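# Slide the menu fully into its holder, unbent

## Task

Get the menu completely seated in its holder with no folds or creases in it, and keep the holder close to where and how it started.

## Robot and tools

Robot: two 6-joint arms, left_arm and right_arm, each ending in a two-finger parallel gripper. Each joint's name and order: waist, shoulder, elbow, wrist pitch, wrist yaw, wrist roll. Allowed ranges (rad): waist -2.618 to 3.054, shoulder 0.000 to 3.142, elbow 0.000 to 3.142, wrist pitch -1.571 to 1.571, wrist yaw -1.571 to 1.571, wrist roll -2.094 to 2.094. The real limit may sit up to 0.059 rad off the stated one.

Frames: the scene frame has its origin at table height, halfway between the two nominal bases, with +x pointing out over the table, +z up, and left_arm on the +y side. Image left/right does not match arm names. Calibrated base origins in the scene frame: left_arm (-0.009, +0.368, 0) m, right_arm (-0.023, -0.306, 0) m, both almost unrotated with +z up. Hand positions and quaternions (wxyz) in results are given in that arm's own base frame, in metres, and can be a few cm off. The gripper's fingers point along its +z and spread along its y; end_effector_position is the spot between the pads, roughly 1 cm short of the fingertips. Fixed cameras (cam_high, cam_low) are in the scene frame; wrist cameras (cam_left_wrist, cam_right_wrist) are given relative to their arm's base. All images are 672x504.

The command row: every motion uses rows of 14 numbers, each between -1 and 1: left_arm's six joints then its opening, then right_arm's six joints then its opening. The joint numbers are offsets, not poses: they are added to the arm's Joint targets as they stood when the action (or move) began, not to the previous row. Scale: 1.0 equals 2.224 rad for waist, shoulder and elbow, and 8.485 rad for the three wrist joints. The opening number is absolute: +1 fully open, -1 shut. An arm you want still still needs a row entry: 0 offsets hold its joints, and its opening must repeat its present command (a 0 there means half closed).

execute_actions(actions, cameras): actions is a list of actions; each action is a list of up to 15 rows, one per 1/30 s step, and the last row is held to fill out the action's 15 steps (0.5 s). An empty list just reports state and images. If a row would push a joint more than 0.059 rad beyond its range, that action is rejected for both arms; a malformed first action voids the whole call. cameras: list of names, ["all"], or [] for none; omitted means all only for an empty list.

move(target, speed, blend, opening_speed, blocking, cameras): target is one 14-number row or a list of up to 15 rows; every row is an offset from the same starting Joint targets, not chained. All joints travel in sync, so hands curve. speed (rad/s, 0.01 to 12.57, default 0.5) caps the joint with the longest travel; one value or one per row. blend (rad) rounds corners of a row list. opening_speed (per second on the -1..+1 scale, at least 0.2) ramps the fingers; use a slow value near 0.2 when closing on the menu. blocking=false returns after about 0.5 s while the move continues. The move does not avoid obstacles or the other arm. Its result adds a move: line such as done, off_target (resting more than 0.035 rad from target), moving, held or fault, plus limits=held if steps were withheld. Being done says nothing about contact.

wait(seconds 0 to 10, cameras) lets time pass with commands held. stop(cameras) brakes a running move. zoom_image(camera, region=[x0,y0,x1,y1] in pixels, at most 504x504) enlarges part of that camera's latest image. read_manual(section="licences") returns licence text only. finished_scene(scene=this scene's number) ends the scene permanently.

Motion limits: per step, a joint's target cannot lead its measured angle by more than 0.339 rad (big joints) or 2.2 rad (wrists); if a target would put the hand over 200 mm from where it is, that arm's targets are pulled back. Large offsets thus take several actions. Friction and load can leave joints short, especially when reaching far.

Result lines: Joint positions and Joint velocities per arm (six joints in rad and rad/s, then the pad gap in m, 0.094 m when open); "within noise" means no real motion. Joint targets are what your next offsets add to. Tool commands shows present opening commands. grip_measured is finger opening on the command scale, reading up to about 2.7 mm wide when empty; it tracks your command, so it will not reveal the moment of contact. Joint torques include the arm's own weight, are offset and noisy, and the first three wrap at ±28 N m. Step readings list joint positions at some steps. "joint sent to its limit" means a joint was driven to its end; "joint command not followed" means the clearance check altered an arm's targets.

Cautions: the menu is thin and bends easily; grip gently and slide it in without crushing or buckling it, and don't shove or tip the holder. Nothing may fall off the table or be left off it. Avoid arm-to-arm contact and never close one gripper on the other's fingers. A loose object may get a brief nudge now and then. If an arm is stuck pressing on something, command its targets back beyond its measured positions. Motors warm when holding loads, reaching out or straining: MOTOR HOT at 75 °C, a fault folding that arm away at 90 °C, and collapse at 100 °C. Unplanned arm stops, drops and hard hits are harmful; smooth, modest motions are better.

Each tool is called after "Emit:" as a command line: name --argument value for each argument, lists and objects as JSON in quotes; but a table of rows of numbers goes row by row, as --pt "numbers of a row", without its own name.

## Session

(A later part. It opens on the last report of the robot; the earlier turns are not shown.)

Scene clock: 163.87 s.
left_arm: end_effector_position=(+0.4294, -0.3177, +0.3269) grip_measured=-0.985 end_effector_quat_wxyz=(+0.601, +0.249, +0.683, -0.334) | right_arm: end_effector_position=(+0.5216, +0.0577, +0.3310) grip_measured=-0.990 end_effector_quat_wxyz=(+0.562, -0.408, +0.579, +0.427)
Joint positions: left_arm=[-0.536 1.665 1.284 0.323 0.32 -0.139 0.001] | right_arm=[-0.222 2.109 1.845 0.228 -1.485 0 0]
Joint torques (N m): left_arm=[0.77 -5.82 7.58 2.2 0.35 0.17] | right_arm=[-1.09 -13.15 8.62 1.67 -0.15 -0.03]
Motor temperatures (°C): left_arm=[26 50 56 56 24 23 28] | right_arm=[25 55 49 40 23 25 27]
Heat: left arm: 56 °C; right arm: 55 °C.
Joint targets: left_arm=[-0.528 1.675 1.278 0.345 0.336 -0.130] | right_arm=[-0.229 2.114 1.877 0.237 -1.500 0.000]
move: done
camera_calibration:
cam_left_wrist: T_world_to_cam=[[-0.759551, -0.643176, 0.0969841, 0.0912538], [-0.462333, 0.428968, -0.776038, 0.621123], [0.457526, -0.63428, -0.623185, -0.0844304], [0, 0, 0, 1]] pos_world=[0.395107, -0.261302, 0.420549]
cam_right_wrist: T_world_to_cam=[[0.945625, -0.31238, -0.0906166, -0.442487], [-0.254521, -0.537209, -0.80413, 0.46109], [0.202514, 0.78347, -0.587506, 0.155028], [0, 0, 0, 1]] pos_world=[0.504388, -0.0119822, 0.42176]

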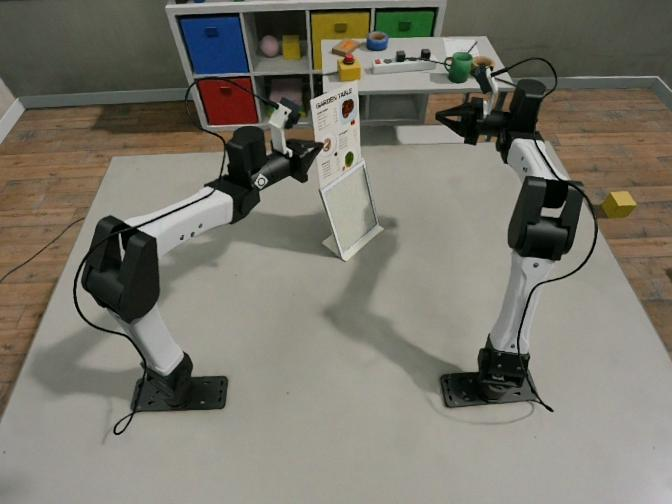

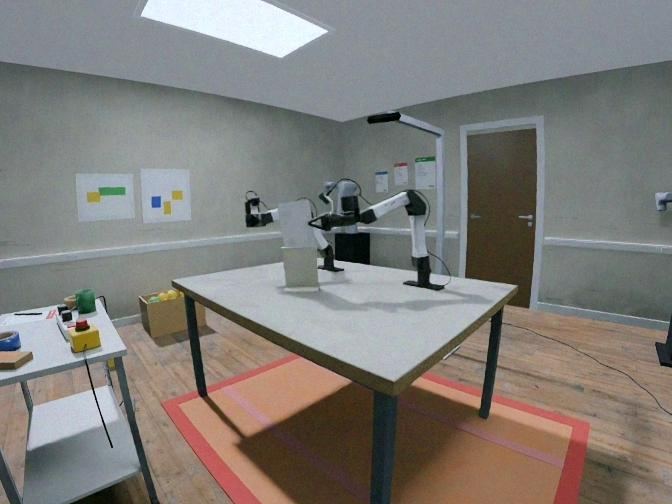

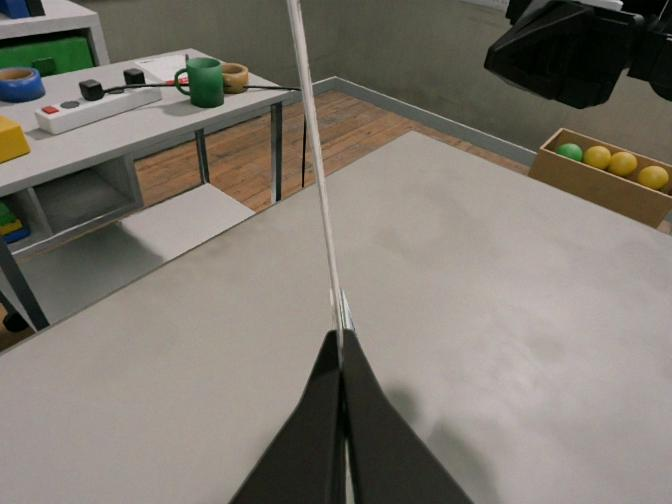

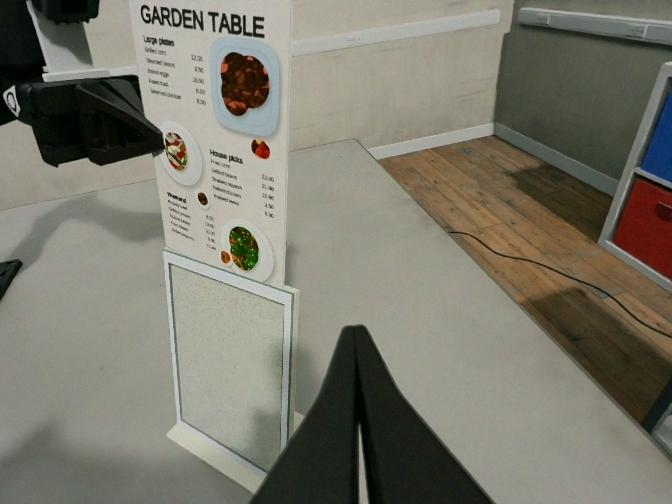

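Emit:
move --target '[0.0081,0.0128,-0.0148,0.0103,0.0021,-0.01355,-1,0,0,0,0,0,0,-1]' --speed 0.06 --cameras '["all"]'

Emit:
zoom_image --camera "cam_high" --region '[290, 90, 390, 200]'

Emit:
zoom_image --camera "cam_right_wrist" --region '[130, 180, 330, 330]'

Emit:
zoom_image --camera "cam_left_wrist" --region '[280, 260, 400, 350]'

Emit:
zoom_image --camera "cam_low" --region '[270, 190, 330, 300]'

Scene clock: 176.20 s.
left_arm: end_effector_position=(+0.4365, -0.3145, +0.3193) grip_measured=-0.985 end_effector_quat_wxyz=(+0.595, +0.216, +0.683, -0.365) | right_arm: end_effector_position=(+0.5216, +0.0577, +0.3310) grip_measured=-0.990 end_effector_quat_wxyz=(+0.562, -0.408, +0.579, +0.427)
Joint positions: left_arm=[-0.518 1.691 1.253 0.41 0.339 -0.234 0.001] | right_arm=[-0.222 2.109 1.845 0.228 -1.485 0 0]
Joint torques (N m): left_arm=[0.84 -5.76 7.35 2.23 0.32 0] | right_arm=[-1.07 -13.15 8.65 1.67 -0.15 -0.02]
Motor temperatures (°C): left_arm=[25 48 55 57 24 23 28] | right_arm=[25 56 49 40 23 25 27]
Heat: left arm: 57 °C; right arm: 56 °C.
Joint targets: left_arm=[-0.510 1.703 1.245 0.432 0.354 -0.245] | right_arm=[-0.229 2.114 1.877 0.237 -1.500 0.000]
move: done
camera_calibration:
cam_left_wrist: T_world_to_cam=[[-0.751185, -0.634626, 0.181579, 0.0714909], [-0.499321, 0.366386, -0.785137, 0.616548], [0.431741, -0.680449, -0.592106, -0.103553], [0, 0, 0, 1]] pos_world=[0.406266, -0.250987, 0.409779]
cam_right_wrist: T_world_to_cam=[[0.945625, -0.31238, -0.0906166, -0.442487], [-0.254521, -0.537209, -0.80413, 0.46109], [0.202514, 0.78347, -0.587506, 0.155028], [0, 0, 0, 1]] pos_world=[0.504388, -0.0119822, 0.42176]

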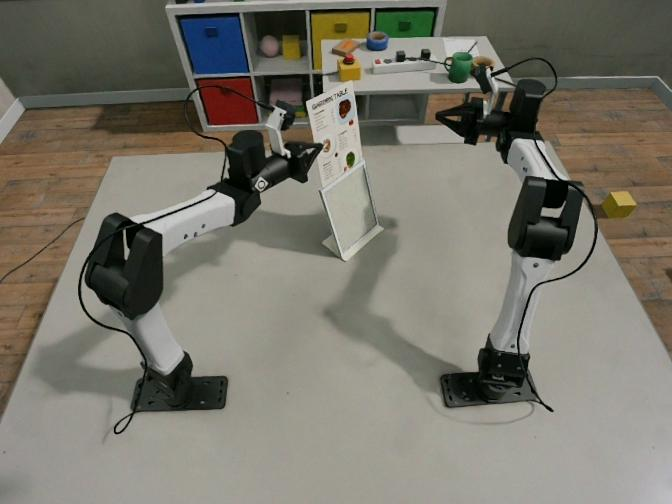

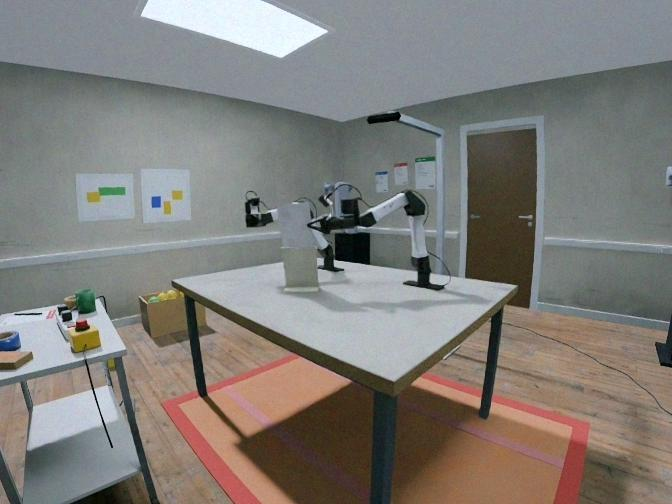

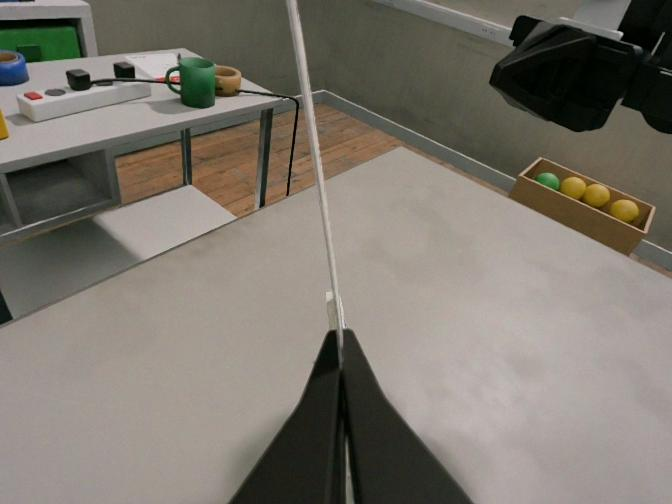

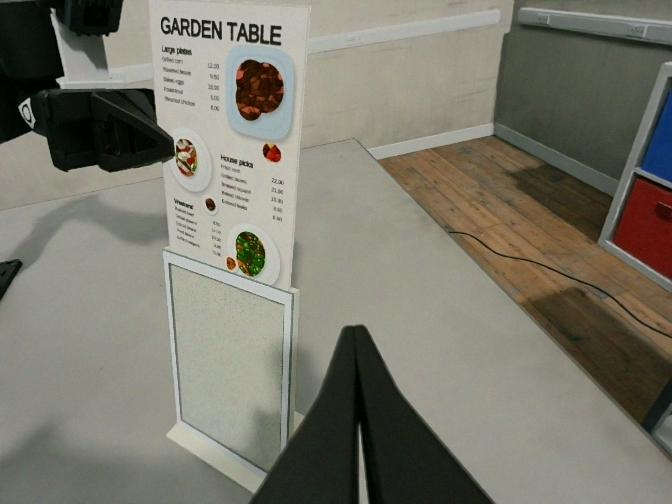

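Scaled by 4.582 from the camera's 672x504 image, which has a finer 960x720 frame.

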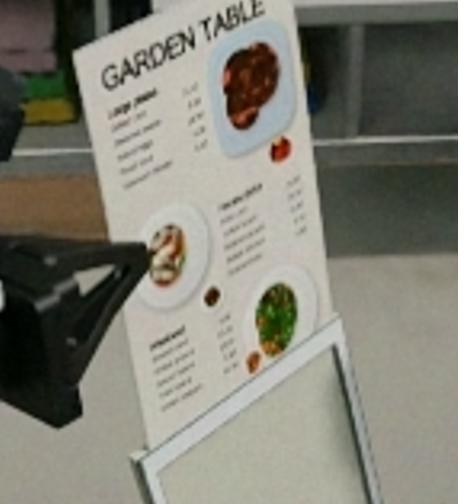

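Scaled by 2.520 from the camera's 672x504 image, which has a finer 960x720 frame.

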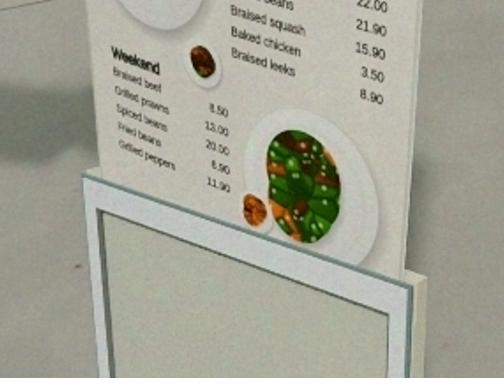

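Scaled by 4.200 from the camera's 672x504 image, which has a finer 960x720 frame.

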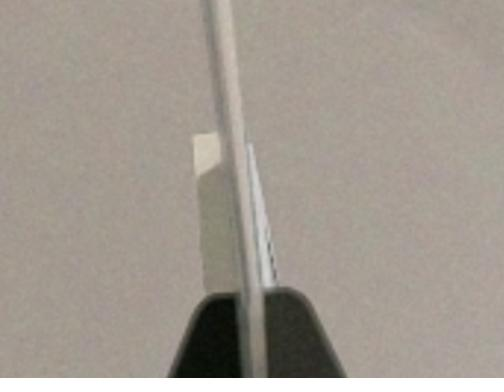

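Scaled by 4.582 from the camera's 672x504 image, which has a finer 960x720 frame.

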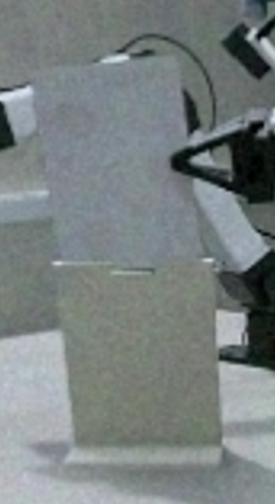

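Emit:
move --target '[0.0036,0.0108,-0.0306,0.01285,0.00094,-0.01179,-1,0,0,0,0,0,0,-1]' --speed 0.06 --cameras '["all"]'

Emit:
zoom_image --camera "cam_high" --region '[290, 90, 390, 200]'

Emit:
zoom_image --camera "cam_right_wrist" --region '[130, 180, 330, 330]'

Emit:
zoom_image --camera "cam_left_wrist" --region '[280, 260, 400, 350]'

Scene clock: 185.43 s.
left_arm: end_effector_position=(+0.4380, -0.3131, +0.2998) grip_measured=-0.985 end_effector_quat_wxyz=(+0.581, +0.183, +0.687, -0.396) | right_arm: end_effector_position=(+0.5216, +0.0577, +0.3310) grip_measured=-0.990 end_effector_quat_wxyz=(+0.562, -0.408, +0.579, +0.427)
Joint positions: left_arm=[-0.512 1.715 1.184 0.519 0.347 -0.334 0.001] | right_arm=[-0.222 2.109 1.845 0.228 -1.485 0 0]
Joint torques (N m): left_arm=[1.03 -5.83 7.25 2.25 0.32 0] | right_arm=[-1.07 -13.18 8.65 1.67 -0.15 -0.03]
Motor temperatures (°C): left_arm=[25 48 54 58 24 23 28] | right_arm=[25 57 49 40 23 25 27]
Heat: left arm: 58 °C; right arm: 57 °C.
Joint targets: left_arm=[-0.502 1.727 1.176 0.541 0.362 -0.345] | right_arm=[-0.229 2.114 1.877 0.237 -1.500 0.000]
move: done
camera_calibration:
cam_left_wrist: T_world_to_cam=[[-0.737174, -0.617758, 0.273769, 0.0485892], [-0.54752, 0.308673, -0.777781, 0.602304], [0.395975, -0.723254, -0.565781, -0.120505], [0, 0, 0, 1]] pos_world=[0.413309, -0.243055, 0.386979]
cam_right_wrist: T_world_to_cam=[[0.945625, -0.31238, -0.0906166, -0.442487], [-0.254521, -0.537209, -0.80413, 0.46109], [0.202514, 0.78347, -0.587506, 0.155028], [0, 0, 0, 1]] pos_world=[0.504388, -0.0119822, 0.42176]

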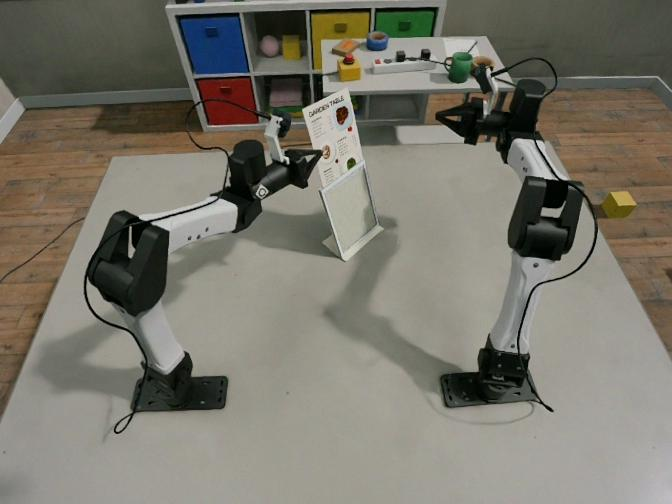

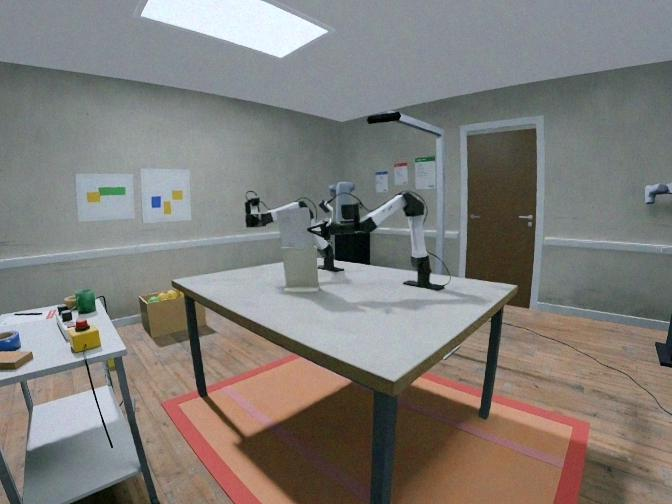

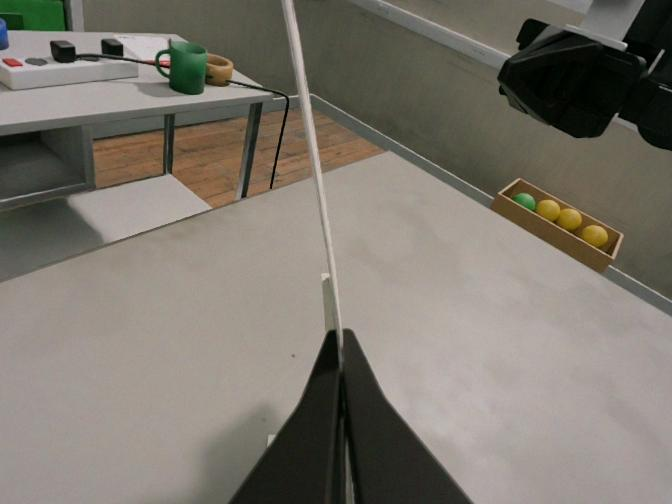

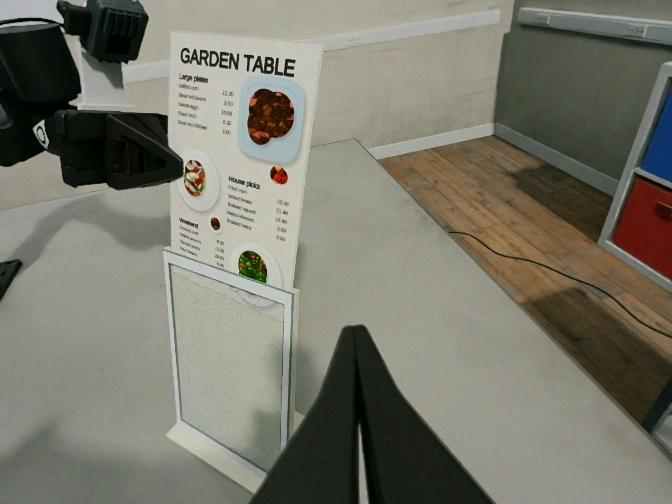

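Scaled by 4.582 from the camera's 672x504 image, which has a finer 960x720 frame.

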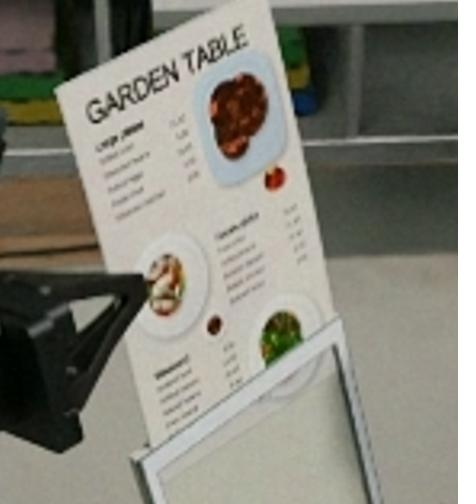

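Scaled by 2.520 from the camera's 672x504 image, which has a finer 960x720 frame.

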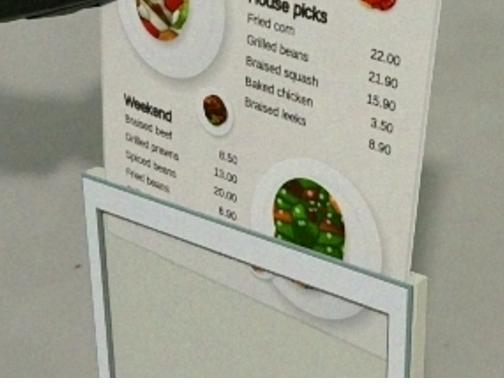

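Scaled by 4.200 from the camera's 672x504 image, which has a finer 960x720 frame.

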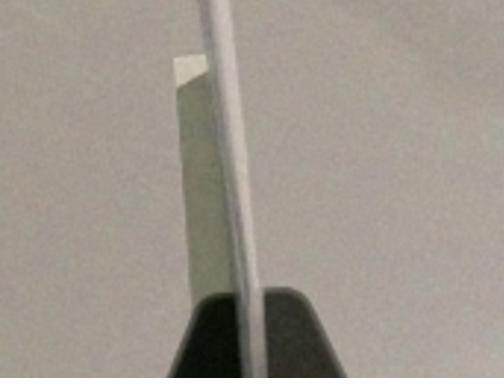

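Emit:
move --pt "-0.0148 0.0072 -0.0319 0.01167 -0.00566 -0.0024 -1 0 0 0 0 0 0 -1" --pt "-0.0243 0.0189 -0.0587 0.02169 -0.00813 -0.0024 -1 0 0 0 0 0 0 -1" --speed 0.06 --cameras '["all"]'

Emit:
zoom_image --camera "cam_high" --region '[290, 90, 390, 270]'

Emit:
zoom_image --camera "cam_right_wrist" --region '[130, 150, 330, 350]'

Scene clock: 196.37 s.
left_arm: end_effector_position=(+0.4272, -0.3214, +0.2610) grip_measured=-0.985 end_effector_quat_wxyz=(+0.582, +0.175, +0.684, -0.403) | right_arm: end_effector_position=(+0.5216, +0.0577, +0.3310) grip_measured=-0.990 end_effector_quat_wxyz=(+0.562, -0.408, +0.579, +0.427)
Joint positions: left_arm=[-0.547 1.756 1.054 0.704 0.309 -0.355 0.001] | right_arm=[-0.222 2.109 1.845 0.228 -1.485 0 0]
Joint torques (N m): left_arm=[-0.85 -5.75 6.94 2.23 -0.06 0] | right_arm=[-1.06 -13.18 8.65 1.66 -0.15 -0.03]
Motor temperatures (°C): left_arm=[25 47 53 58 24 23 28] | right_arm=[25 57 49 39 23 25 27]
Heat: left arm: 58 °C; right arm: 57 °C.
Joint targets: left_arm=[-0.556 1.769 1.046 0.725 0.293 -0.365] | right_arm=[-0.229 2.114 1.877 0.237 -1.500 0.000]
move: done
camera_calibration:
cam_left_wrist: T_world_to_cam=[[-0.73449, -0.613828, 0.289376, 0.0421671], [-0.551554, 0.291538, -0.781533, 0.565983], [0.395363, -0.733635, -0.552692, -0.150682], [0, 0, 0, 1]] pos_world=[0.402715, -0.249668, 0.346851]
cam_right_wrist: T_world_to_cam=[[0.945625, -0.31238, -0.0906166, -0.442487], [-0.254521, -0.537209, -0.80413, 0.46109], [0.202514, 0.78347, -0.587506, 0.155028], [0, 0, 0, 1]] pos_world=[0.504388, -0.0119822, 0.42176]

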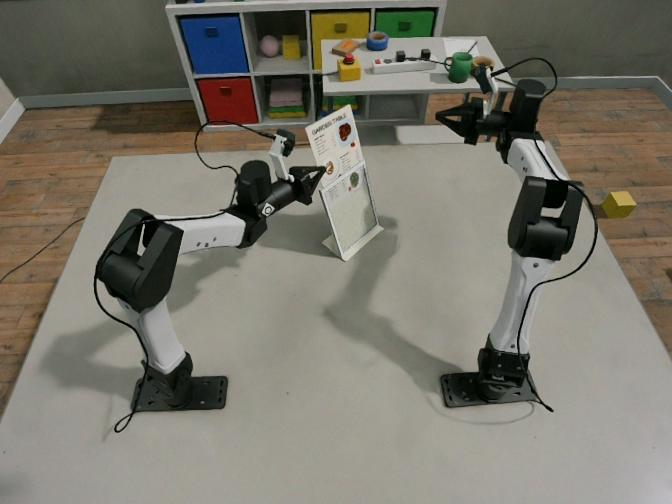

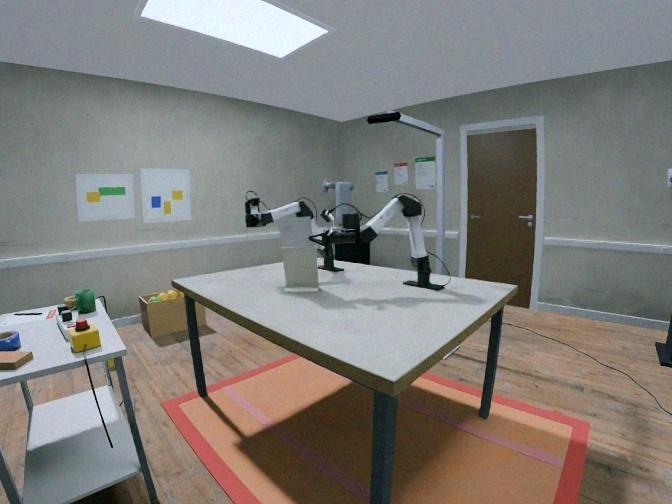

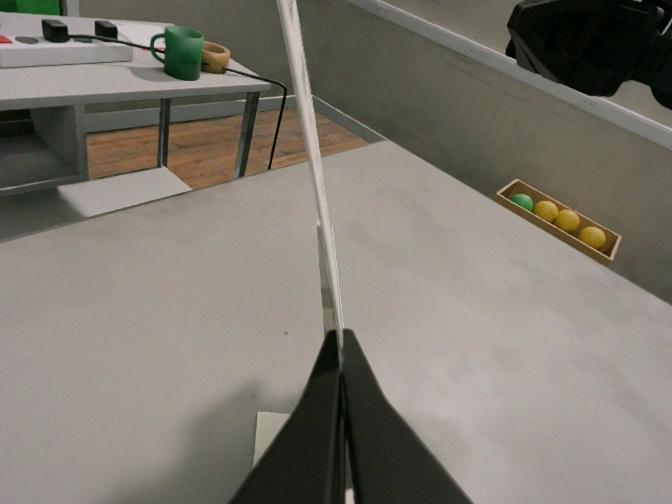

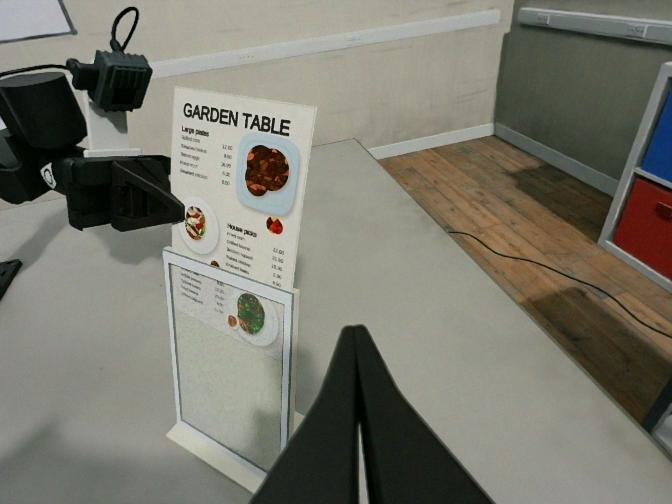

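Scaled by 2.800 from the camera's 672x504 image, which has a finer 960x720 frame.

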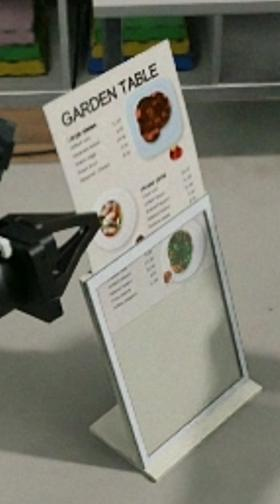

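Scaled by 2.520 from the camera's 672x504 image, which has a finer 960x720 frame.

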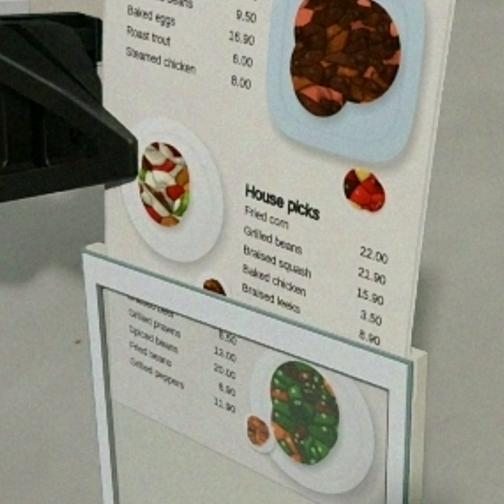

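Emit:
execute_actions --actions '[[[0,0,0,0,0,0,-0.93,0,0,0,0,0,0,-1],[0,0,0,0,0,0,-0.93,0,0,0,0,0,0,-1],[0,0,0,0,0,0,-1,0,0,0,0,0,0,-1]]]' --cameras '["cam_high","cam_right_wrist"]'

Scene clock: 202.87 s.
left_arm: end_effector_position=(+0.4273, -0.3213, +0.2611) grip_measured=-0.985 end_effector_quat_wxyz=(+0.582, +0.175, +0.684, -0.403) | right_arm: end_effector_position=(+0.5216, +0.0577, +0.3310) grip_measured=-0.990 end_effector_quat_wxyz=(+0.562, -0.408, +0.579, +0.427)
Joint positions: left_arm=[-0.547 1.756 1.053 0.705 0.308 -0.356 0.001] | right_arm=[-0.222 2.109 1.845 0.228 -1.485 0 0]
Joint torques (N m): left_arm=[-0.85 -5.75 6.9 2.22 -0.05 0] | right_arm=[-1.05 -13.18 8.64 1.67 -0.15 -0.02]
Motor temperatures (°C): left_arm=[25 46 53 58 24 23 28] | right_arm=[25 57 49 39 23 25 27]
Heat: left arm: 58 °C; right arm: 57 °C.
Joint targets: left_arm=[-0.556 1.769 1.046 0.725 0.293 -0.365] | right_arm=[-0.229 2.114 1.877 0.237 -1.500 0.000]
Step readings (joint positions of left_arm | right_arm):
0: [-0.547 1.756 1.053 0.704 0.309 -0.356] | [-0.222 2.109 1.845 0.228 -1.485 0.000]
1: [-0.547 1.756 1.053 0.704 0.309 -0.356] | [-0.222 2.109 1.845 0.228 -1.485 0.000]
2: [-0.547 1.756 1.053 0.704 0.309 -0.356] | [-0.222 2.109 1.845 0.228 -1.485 0.000]
4: [-0.547 1.756 1.053 0.704 0.308 -0.356] | [-0.222 2.109 1.845 0.228 -1.485 0.000]
8: [-0.547 1.756 1.053 0.705 0.308 -0.356] | [-0.222 2.109 1.845 0.228 -1.485 0.000]
15: [-0.547 1.756 1.053 0.705 0.308 -0.356] | [-0.222 2.109 1.845 0.228 -1.485 0.000]
camera_calibration:
cam_right_wrist: T_world_to_cam=[[0.945625, -0.31238, -0.0906166, -0.442487], [-0.254521, -0.537209, -0.80413, 0.46109], [0.202514, 0.78347, -0.587506, 0.155028], [0, 0, 0, 1]] pos_world=[0.504388, -0.0119822, 0.42176]
Images, in order (width x height): cam_high 672x504, cam_right_wrist 672x504.

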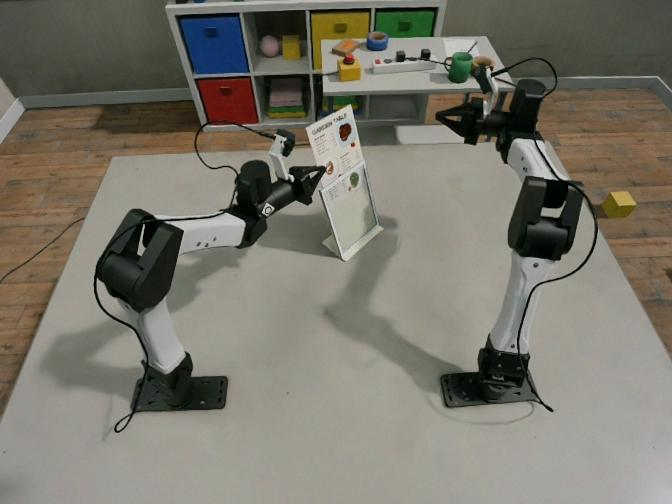

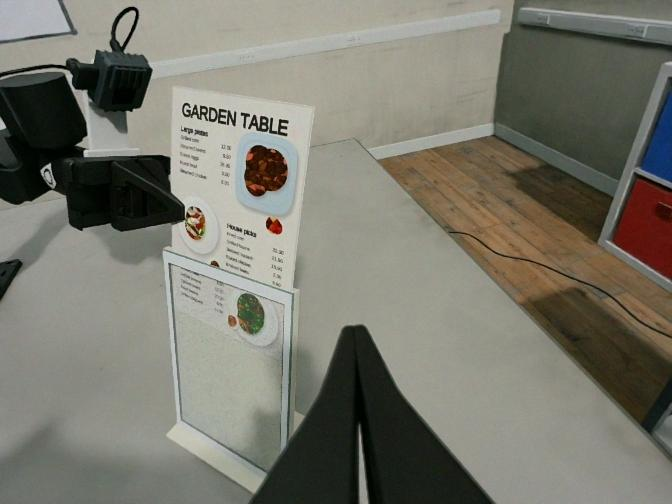

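Emit:
execute_actions --actions '[[[0,0,0,0,0,0,-0.91,0,0,0,0,0,0,-1],[0,0,0,0,0,0,-0.91,0,0,0,0,0,0,-1],[0,0,0,0,0,0,-0.91,0,0,0,0,0,0,-1],[0,0,0,0,0,0,-0.91,0,0,0,0,0,0,-1],[0,0,0,0,0,0,-1,0,0,0,0,0,0,-1]]]' --cameras '["cam_right_wrist"]'

Scene clock: 205.60 s.
left_arm: end_effector_position=(+0.4274, -0.3213, +0.2613) grip_measured=-0.985 end_effector_quat_wxyz=(+0.583, +0.175, +0.684, -0.403) | right_arm: end_effector_position=(+0.5216, +0.0577, +0.3310) grip_measured=-0.990 end_effector_quat_wxyz=(+0.562, -0.408, +0.579, +0.427)
Joint positions: left_arm=[-0.547 1.756 1.053 0.706 0.308 -0.356 0.001] | right_arm=[-0.222 2.109 1.845 0.228 -1.485 0 0]
Joint torques (N m): left_arm=[-0.88 -5.75 6.9 2.21 -0.04 0.01] | right_arm=[-1.07 -13.16 8.65 1.66 -0.15 -0.02]
Motor temperatures (°C): left_arm=[25 45 53 58 24 23 28] | right_arm=[25 57 49 39 23 25 27]
Heat: left arm: 58 °C; right arm: 57 °C.
Joint targets: left_arm=[-0.556 1.769 1.046 0.726 0.293 -0.365] | right_arm=[-0.229 2.114 1.877 0.237 -1.500 0.000]
Step readings (joint positions of left_arm | right_arm):
0: [-0.547 1.756 1.053 0.705 0.308 -0.356] | [-0.222 2.109 1.845 0.228 -1.485 0.000]
1: [-0.547 1.756 1.053 0.705 0.308 -0.356] | [-0.222 2.109 1.845 0.228 -1.485 0.000]
2: [-0.547 1.756 1.053 0.705 0.308 -0.356] | [-0.222 2.109 1.845 0.228 -1.485 0.000]
4: [-0.547 1.756 1.053 0.705 0.308 -0.356] | [-0.222 2.109 1.845 0.228 -1.485 0.000]
8: [-0.547 1.756 1.053 0.705 0.308 -0.356] | [-0.222 2.109 1.845 0.228 -1.485 0.000]
15: [-0.547 1.756 1.053 0.705 0.308 -0.356] | [-0.222 2.109 1.845 0.228 -1.485 0.000]
camera_calibration:
cam_right_wrist: T_world_to_cam=[[0.945625, -0.31238, -0.0906166, -0.442487], [-0.254521, -0.537209, -0.80413, 0.46109], [0.202514, 0.78347, -0.587506, 0.155028], [0, 0, 0, 1]] pos_world=[0.504388, -0.0119822, 0.42176]
Images, in order (width x height): cam_right_wrist 672x504.

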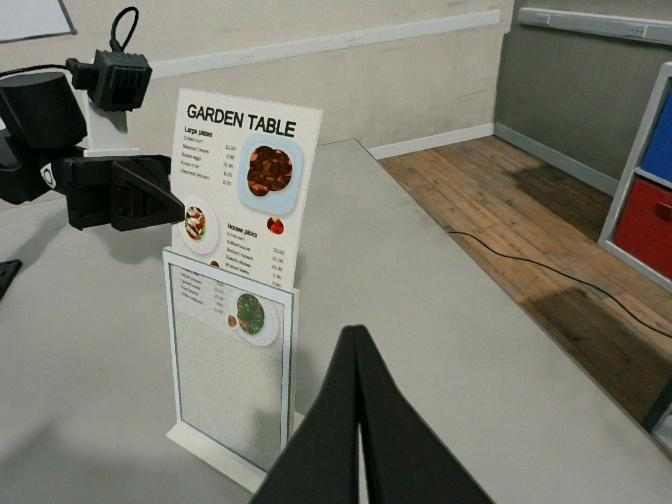

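Emit:
execute_actions --actions '[[[0,0,0,0,0,0,-0.9,0,0,0,0,0,0,-1]]]' --cameras '["cam_right_wrist","cam_high","cam_left_wrist"]'

Scene clock: 207.90 s.
left_arm: end_effector_position=(+0.4274, -0.3213, +0.2614) grip_measured=-0.902 end_effector_quat_wxyz=(+0.583, +0.175, +0.684, -0.403) | right_arm: end_effector_position=(+0.5216, +0.0577, +0.3310) grip_measured=-0.990 end_effector_quat_wxyz=(+0.562, -0.408, +0.579, +0.427)
Joint positions: left_arm=[-0.547 1.756 1.053 0.706 0.308 -0.356 0.005] | right_arm=[-0.222 2.109 1.845 0.228 -1.485 0 0]
Joint torques (N m): left_arm=[-0.84 -5.74 6.91 2.23 -0.04 0.01] | right_arm=[-1.06 -13.16 8.65 1.66 -0.15 -0.02]
Motor temperatures (°C): left_arm=[25 45 53 58 24 23 28] | right_arm=[25 57 49 39 23 25 27]
Heat: left arm: 58 °C; right arm: 57 °C.
Joint targets: left_arm=[-0.556 1.769 1.046 0.725 0.293 -0.365] | right_arm=[-0.229 2.114 1.877 0.237 -1.500 0.000]
Step readings (joint positions of left_arm | right_arm):
0: [-0.547 1.756 1.053 0.706 0.308 -0.356] | [-0.222 2.109 1.845 0.228 -1.485 0.000]
1: [-0.547 1.756 1.053 0.706 0.308 -0.356] | [-0.222 2.109 1.845 0.228 -1.485 0.000]
2: [-0.547 1.756 1.053 0.706 0.308 -0.356] | [-0.222 2.109 1.845 0.228 -1.485 0.000]
4: [-0.547 1.756 1.053 0.706 0.308 -0.356] | [-0.222 2.109 1.845 0.228 -1.485 0.000]
8: [-0.547 1.756 1.053 0.706 0.308 -0.356] | [-0.222 2.109 1.845 0.228 -1.485 0.000]
15: [-0.547 1.756 1.053 0.706 0.308 -0.356] | [-0.222 2.109 1.845 0.228 -1.485 0.000]
camera_calibration:
cam_left_wrist: T_world_to_cam=[[-0.733943, -0.614589, 0.289149, 0.0418021], [-0.550917, 0.289678, -0.782673, 0.565788], [0.397263, -0.733735, -0.551195, -0.151637], [0, 0, 0, 1]] pos_world=[0.402622, -0.249467, 0.347158]
cam_right_wrist: T_world_to_cam=[[0.945625, -0.31238, -0.0906166, -0.442487], [-0.254521, -0.537209, -0.80413, 0.46109], [0.202514, 0.78347, -0.587506, 0.155028], [0, 0, 0, 1]] pos_world=[0.504388, -0.0119822, 0.42176]
Images, in order (width x height): cam_high 672x504, cam_left_wrist 672x504, cam_right_wrist 672x504.

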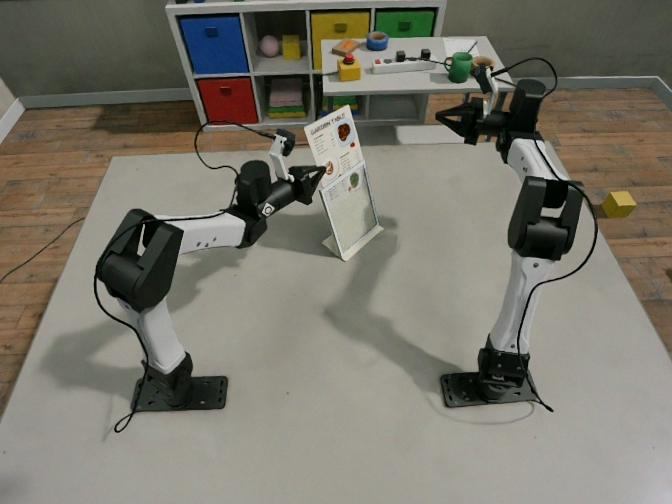

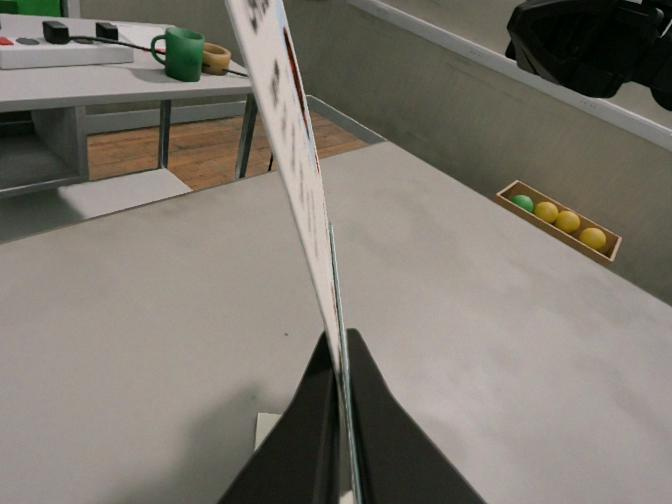

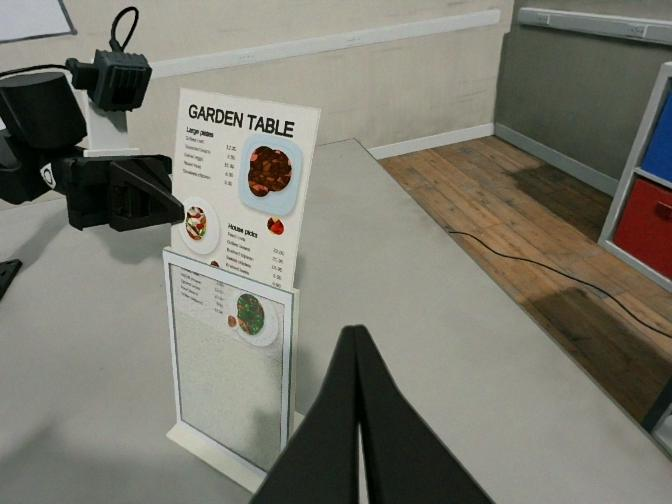

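Emit:
move --pt "0 0 0 0 0 0 -0.65 0 0 0 0 0 0 -1" --pt "0.0297 -0.0405 0.0886 -0.02534 0.00884 0 -0.65 0 0 0 0 0 0 -1" --speed 0.15 --opening_speed 0.6 --cameras '["cam_right_wrist","cam_high","cam_left_wrist"]'

Scene clock: 217.17 s.
left_arm: end_effector_position=(+0.4426, -0.3076, +0.3200) grip_measured=-0.652 end_effector_quat_wxyz=(+0.594, +0.174, +0.674, -0.404) | right_arm: end_effector_position=(+0.5216, +0.0577, +0.3310) grip_measured=-0.990 end_effector_quat_wxyz=(+0.562, -0.408, +0.579, +0.427)
Joint positions: left_arm=[-0.497 1.708 1.216 0.525 0.352 -0.356 0.016] | right_arm=[-0.222 2.109 1.845 0.228 -1.485 0 0]
Joint torques (N m): left_arm=[0.75 -8.99 10.36 1.84 0.32 0.01] | right_arm=[-1.07 -13.18 8.65 1.66 -0.16 -0.03]
Motor temperatures (°C): left_arm=[25 45 53 58 24 23 27] | right_arm=[25 57 49 38 23 24 27]
Heat: left arm: 58 °C; right arm: 57 °C.
Joint targets: left_arm=[-0.490 1.679 1.243 0.510 0.368 -0.365] | right_arm=[-0.229 2.114 1.877 0.237 -1.500 0.000]
move: done
camera_calibration:
cam_left_wrist: T_world_to_cam=[[-0.738053, -0.614375, 0.278964, 0.049622], [-0.531918, 0.275401, -0.800761, 0.608979], [0.41514, -0.73939, -0.530058, -0.131788], [0, 0, 0, 1]] pos_world=[0.415261, -0.23467, 0.403949]
cam_right_wrist: T_world_to_cam=[[0.945625, -0.31238, -0.0906166, -0.442487], [-0.254521, -0.537209, -0.80413, 0.46109], [0.202514, 0.78347, -0.587506, 0.155028], [0, 0, 0, 1]] pos_world=[0.504388, -0.0119822, 0.42176]
Images, in order (width x height): cam_high 672x504, cam_left_wrist 672x504, cam_right_wrist 672x504.

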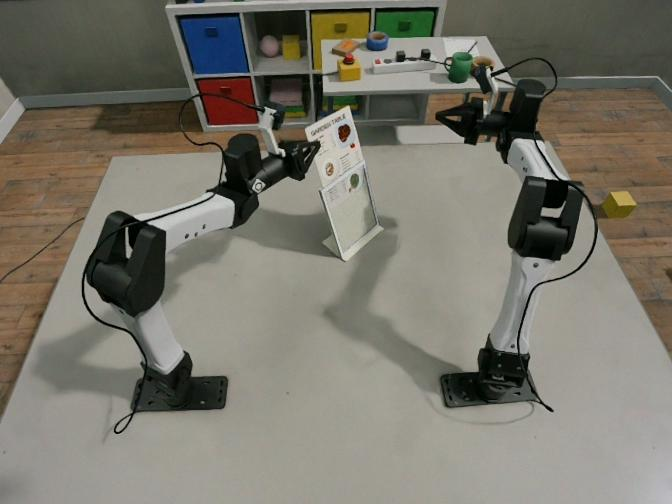

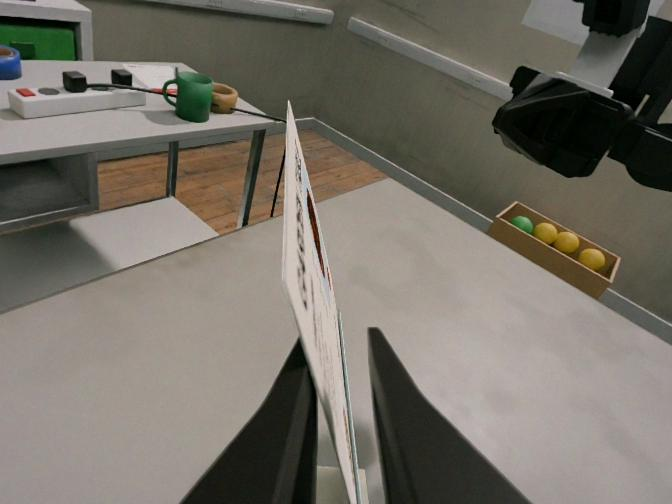

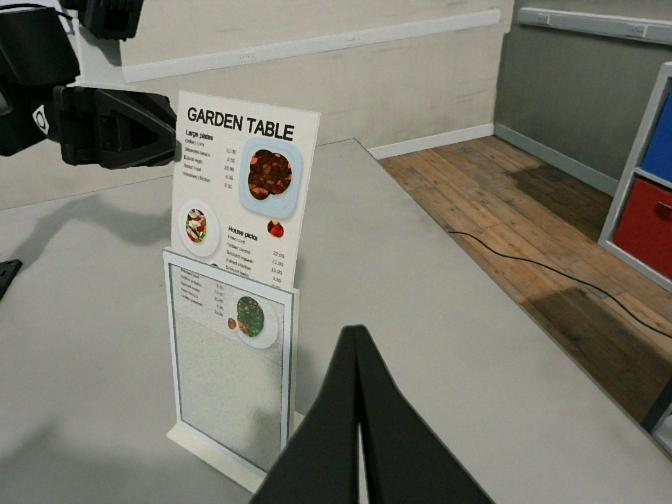

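Emit:
move --pt "0.0018 0.0202 0.0234 -0.0066 0.0005 0 -0.65 0 0 0 0 0 0 -1" --pt "0.0018 0.0202 0.0234 -0.0066 0.0005 0 -1 0 0 0 0 0 0 -1" --speed 0.1 --opening_speed 0.3 --cameras '["cam_right_wrist","cam_left_wrist"]'

Scene clock: 229.07 s.
left_arm: end_effector_position=(+0.4454, -0.3082, +0.3307) grip_measured=-0.985 end_effector_quat_wxyz=(+0.591, +0.174, +0.676, -0.404) | right_arm: end_effector_position=(+0.5216, +0.0577, +0.3310) grip_measured=-0.990 end_effector_quat_wxyz=(+0.562, -0.408, +0.579, +0.427)
Joint positions: left_arm=[-0.494 1.708 1.267 0.468 0.357 -0.356 0.001] | right_arm=[-0.222 2.109 1.845 0.228 -1.485 0 0]
Joint torques (N m): left_arm=[0.84 -5.57 10.59 1.88 0.31 0.01] | right_arm=[-1.07 -13.18 8.64 1.66 -0.15 -0.03]
Motor temperatures (°C): left_arm=[25 47 56 57 24 23 27] | right_arm=[25 58 48 38 23 24 27]
Heat: left arm: 57 °C; right arm: 58 °C.
Joint targets: left_arm=[-0.486 1.724 1.295 0.454 0.372 -0.365] | right_arm=[-0.229 2.114 1.877 0.237 -1.500 0.000]
move: done
camera_calibration:
cam_left_wrist: T_world_to_cam=[[-0.737516, -0.613965, 0.281276, 0.0474991], [-0.536203, 0.279165, -0.796589, 0.620955], [0.410556, -0.738318, -0.535098, -0.123638], [0, 0, 0, 1]] pos_world=[0.41875, -0.23547, 0.415127]
cam_right_wrist: T_world_to_cam=[[0.945625, -0.31238, -0.0906166, -0.442487], [-0.254521, -0.537209, -0.80413, 0.46109], [0.202514, 0.78347, -0.587506, 0.155028], [0, 0, 0, 1]] pos_world=[0.504388, -0.0119822, 0.42176]
Images, in order (width x height): cam_left_wrist 672x504, cam_right_wrist 672x504.

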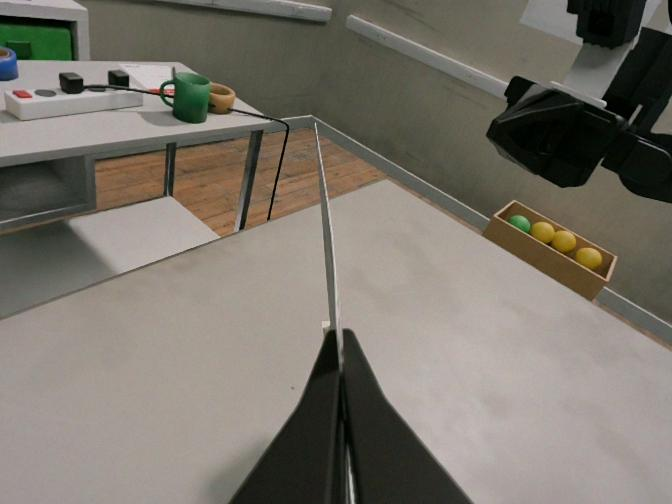

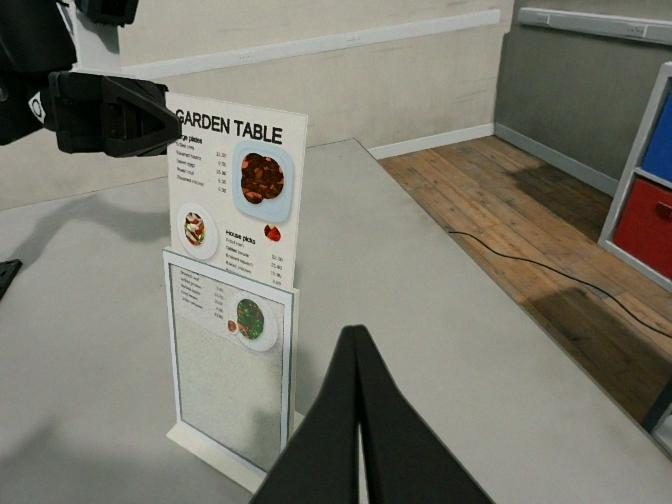

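Emit:
move --pt "-0.0175 0.0144 -0.0544 0.0151 -0.0065 0 -1 0 0 0 0 0 0 -1" --pt "-0.0283 0.0261 -0.0897 0.02734 -0.0093 0 -1 0 0 0 0 0 0 -1" --speed 0.07 --cameras '["cam_right_wrist","cam_left_wrist","cam_high"]'

Scene clock: 235.80 s.
left_arm: end_effector_position=(+0.4362, -0.3215, +0.2704) grip_measured=-0.985 end_effector_quat_wxyz=(+0.585, +0.172, +0.684, -0.401) | right_arm: end_effector_position=(+0.5216, +0.0577, +0.3310) grip_measured=-0.990 end_effector_quat_wxyz=(+0.562, -0.408, +0.579, +0.427)
Joint positions: left_arm=[-0.539 1.768 1.104 0.67 0.308 -0.356 0.001] | right_arm=[-0.222 2.109 1.845 0.228 -1.485 0 0]
Joint torques (N m): left_arm=[-0.9 -5.83 6.89 2.15 -0.04 0.01] | right_arm=[-1.07 -13.16 8.65 1.67 -0.16 -0.03]
Motor temperatures (°C): left_arm=[25 47 56 56 24 23 27] | right_arm=[25 58 48 38 23 24 27]
Heat: left arm: 56 °C; right arm: 58 °C.
Joint targets: left_arm=[-0.549 1.782 1.096 0.686 0.293 -0.365] | right_arm=[-0.229 2.114 1.877 0.237 -1.500 0.000]
move: done
camera_calibration:
cam_left_wrist: T_world_to_cam=[[-0.729654, -0.619919, 0.288628, 0.0420643], [-0.551406, 0.28376, -0.784494, 0.576564], [0.404422, -0.73156, -0.548874, -0.153408], [0, 0, 0, 1]] pos_world=[0.410655, -0.249757, 0.355969]
cam_right_wrist: T_world_to_cam=[[0.945625, -0.31238, -0.0906166, -0.442487], [-0.254521, -0.537209, -0.80413, 0.46109], [0.202514, 0.78347, -0.587506, 0.155028], [0, 0, 0, 1]] pos_world=[0.504388, -0.0119822, 0.42176]
Images, in order (width x height): cam_high 672x504, cam_left_wrist 672x504, cam_right_wrist 672x504.

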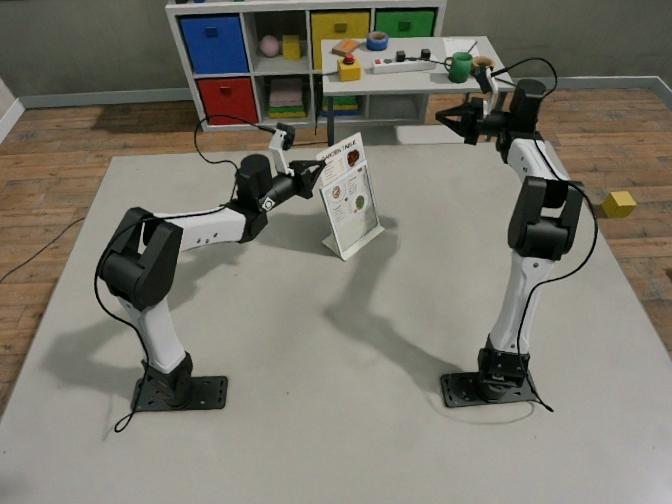

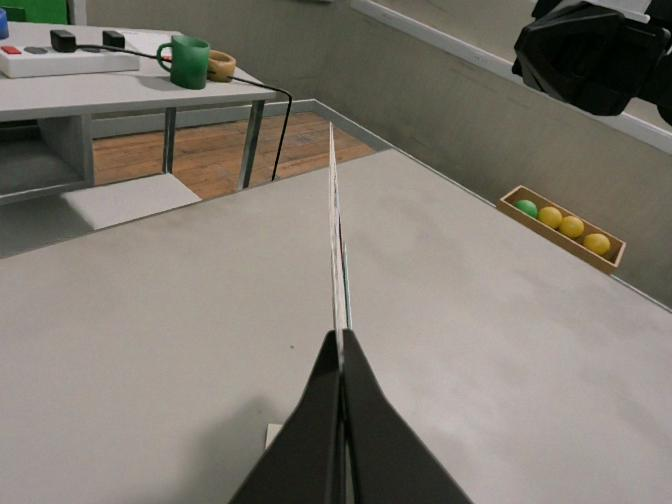

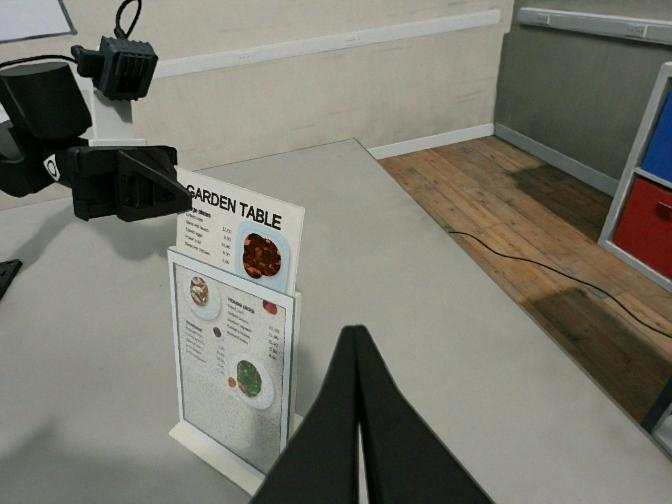

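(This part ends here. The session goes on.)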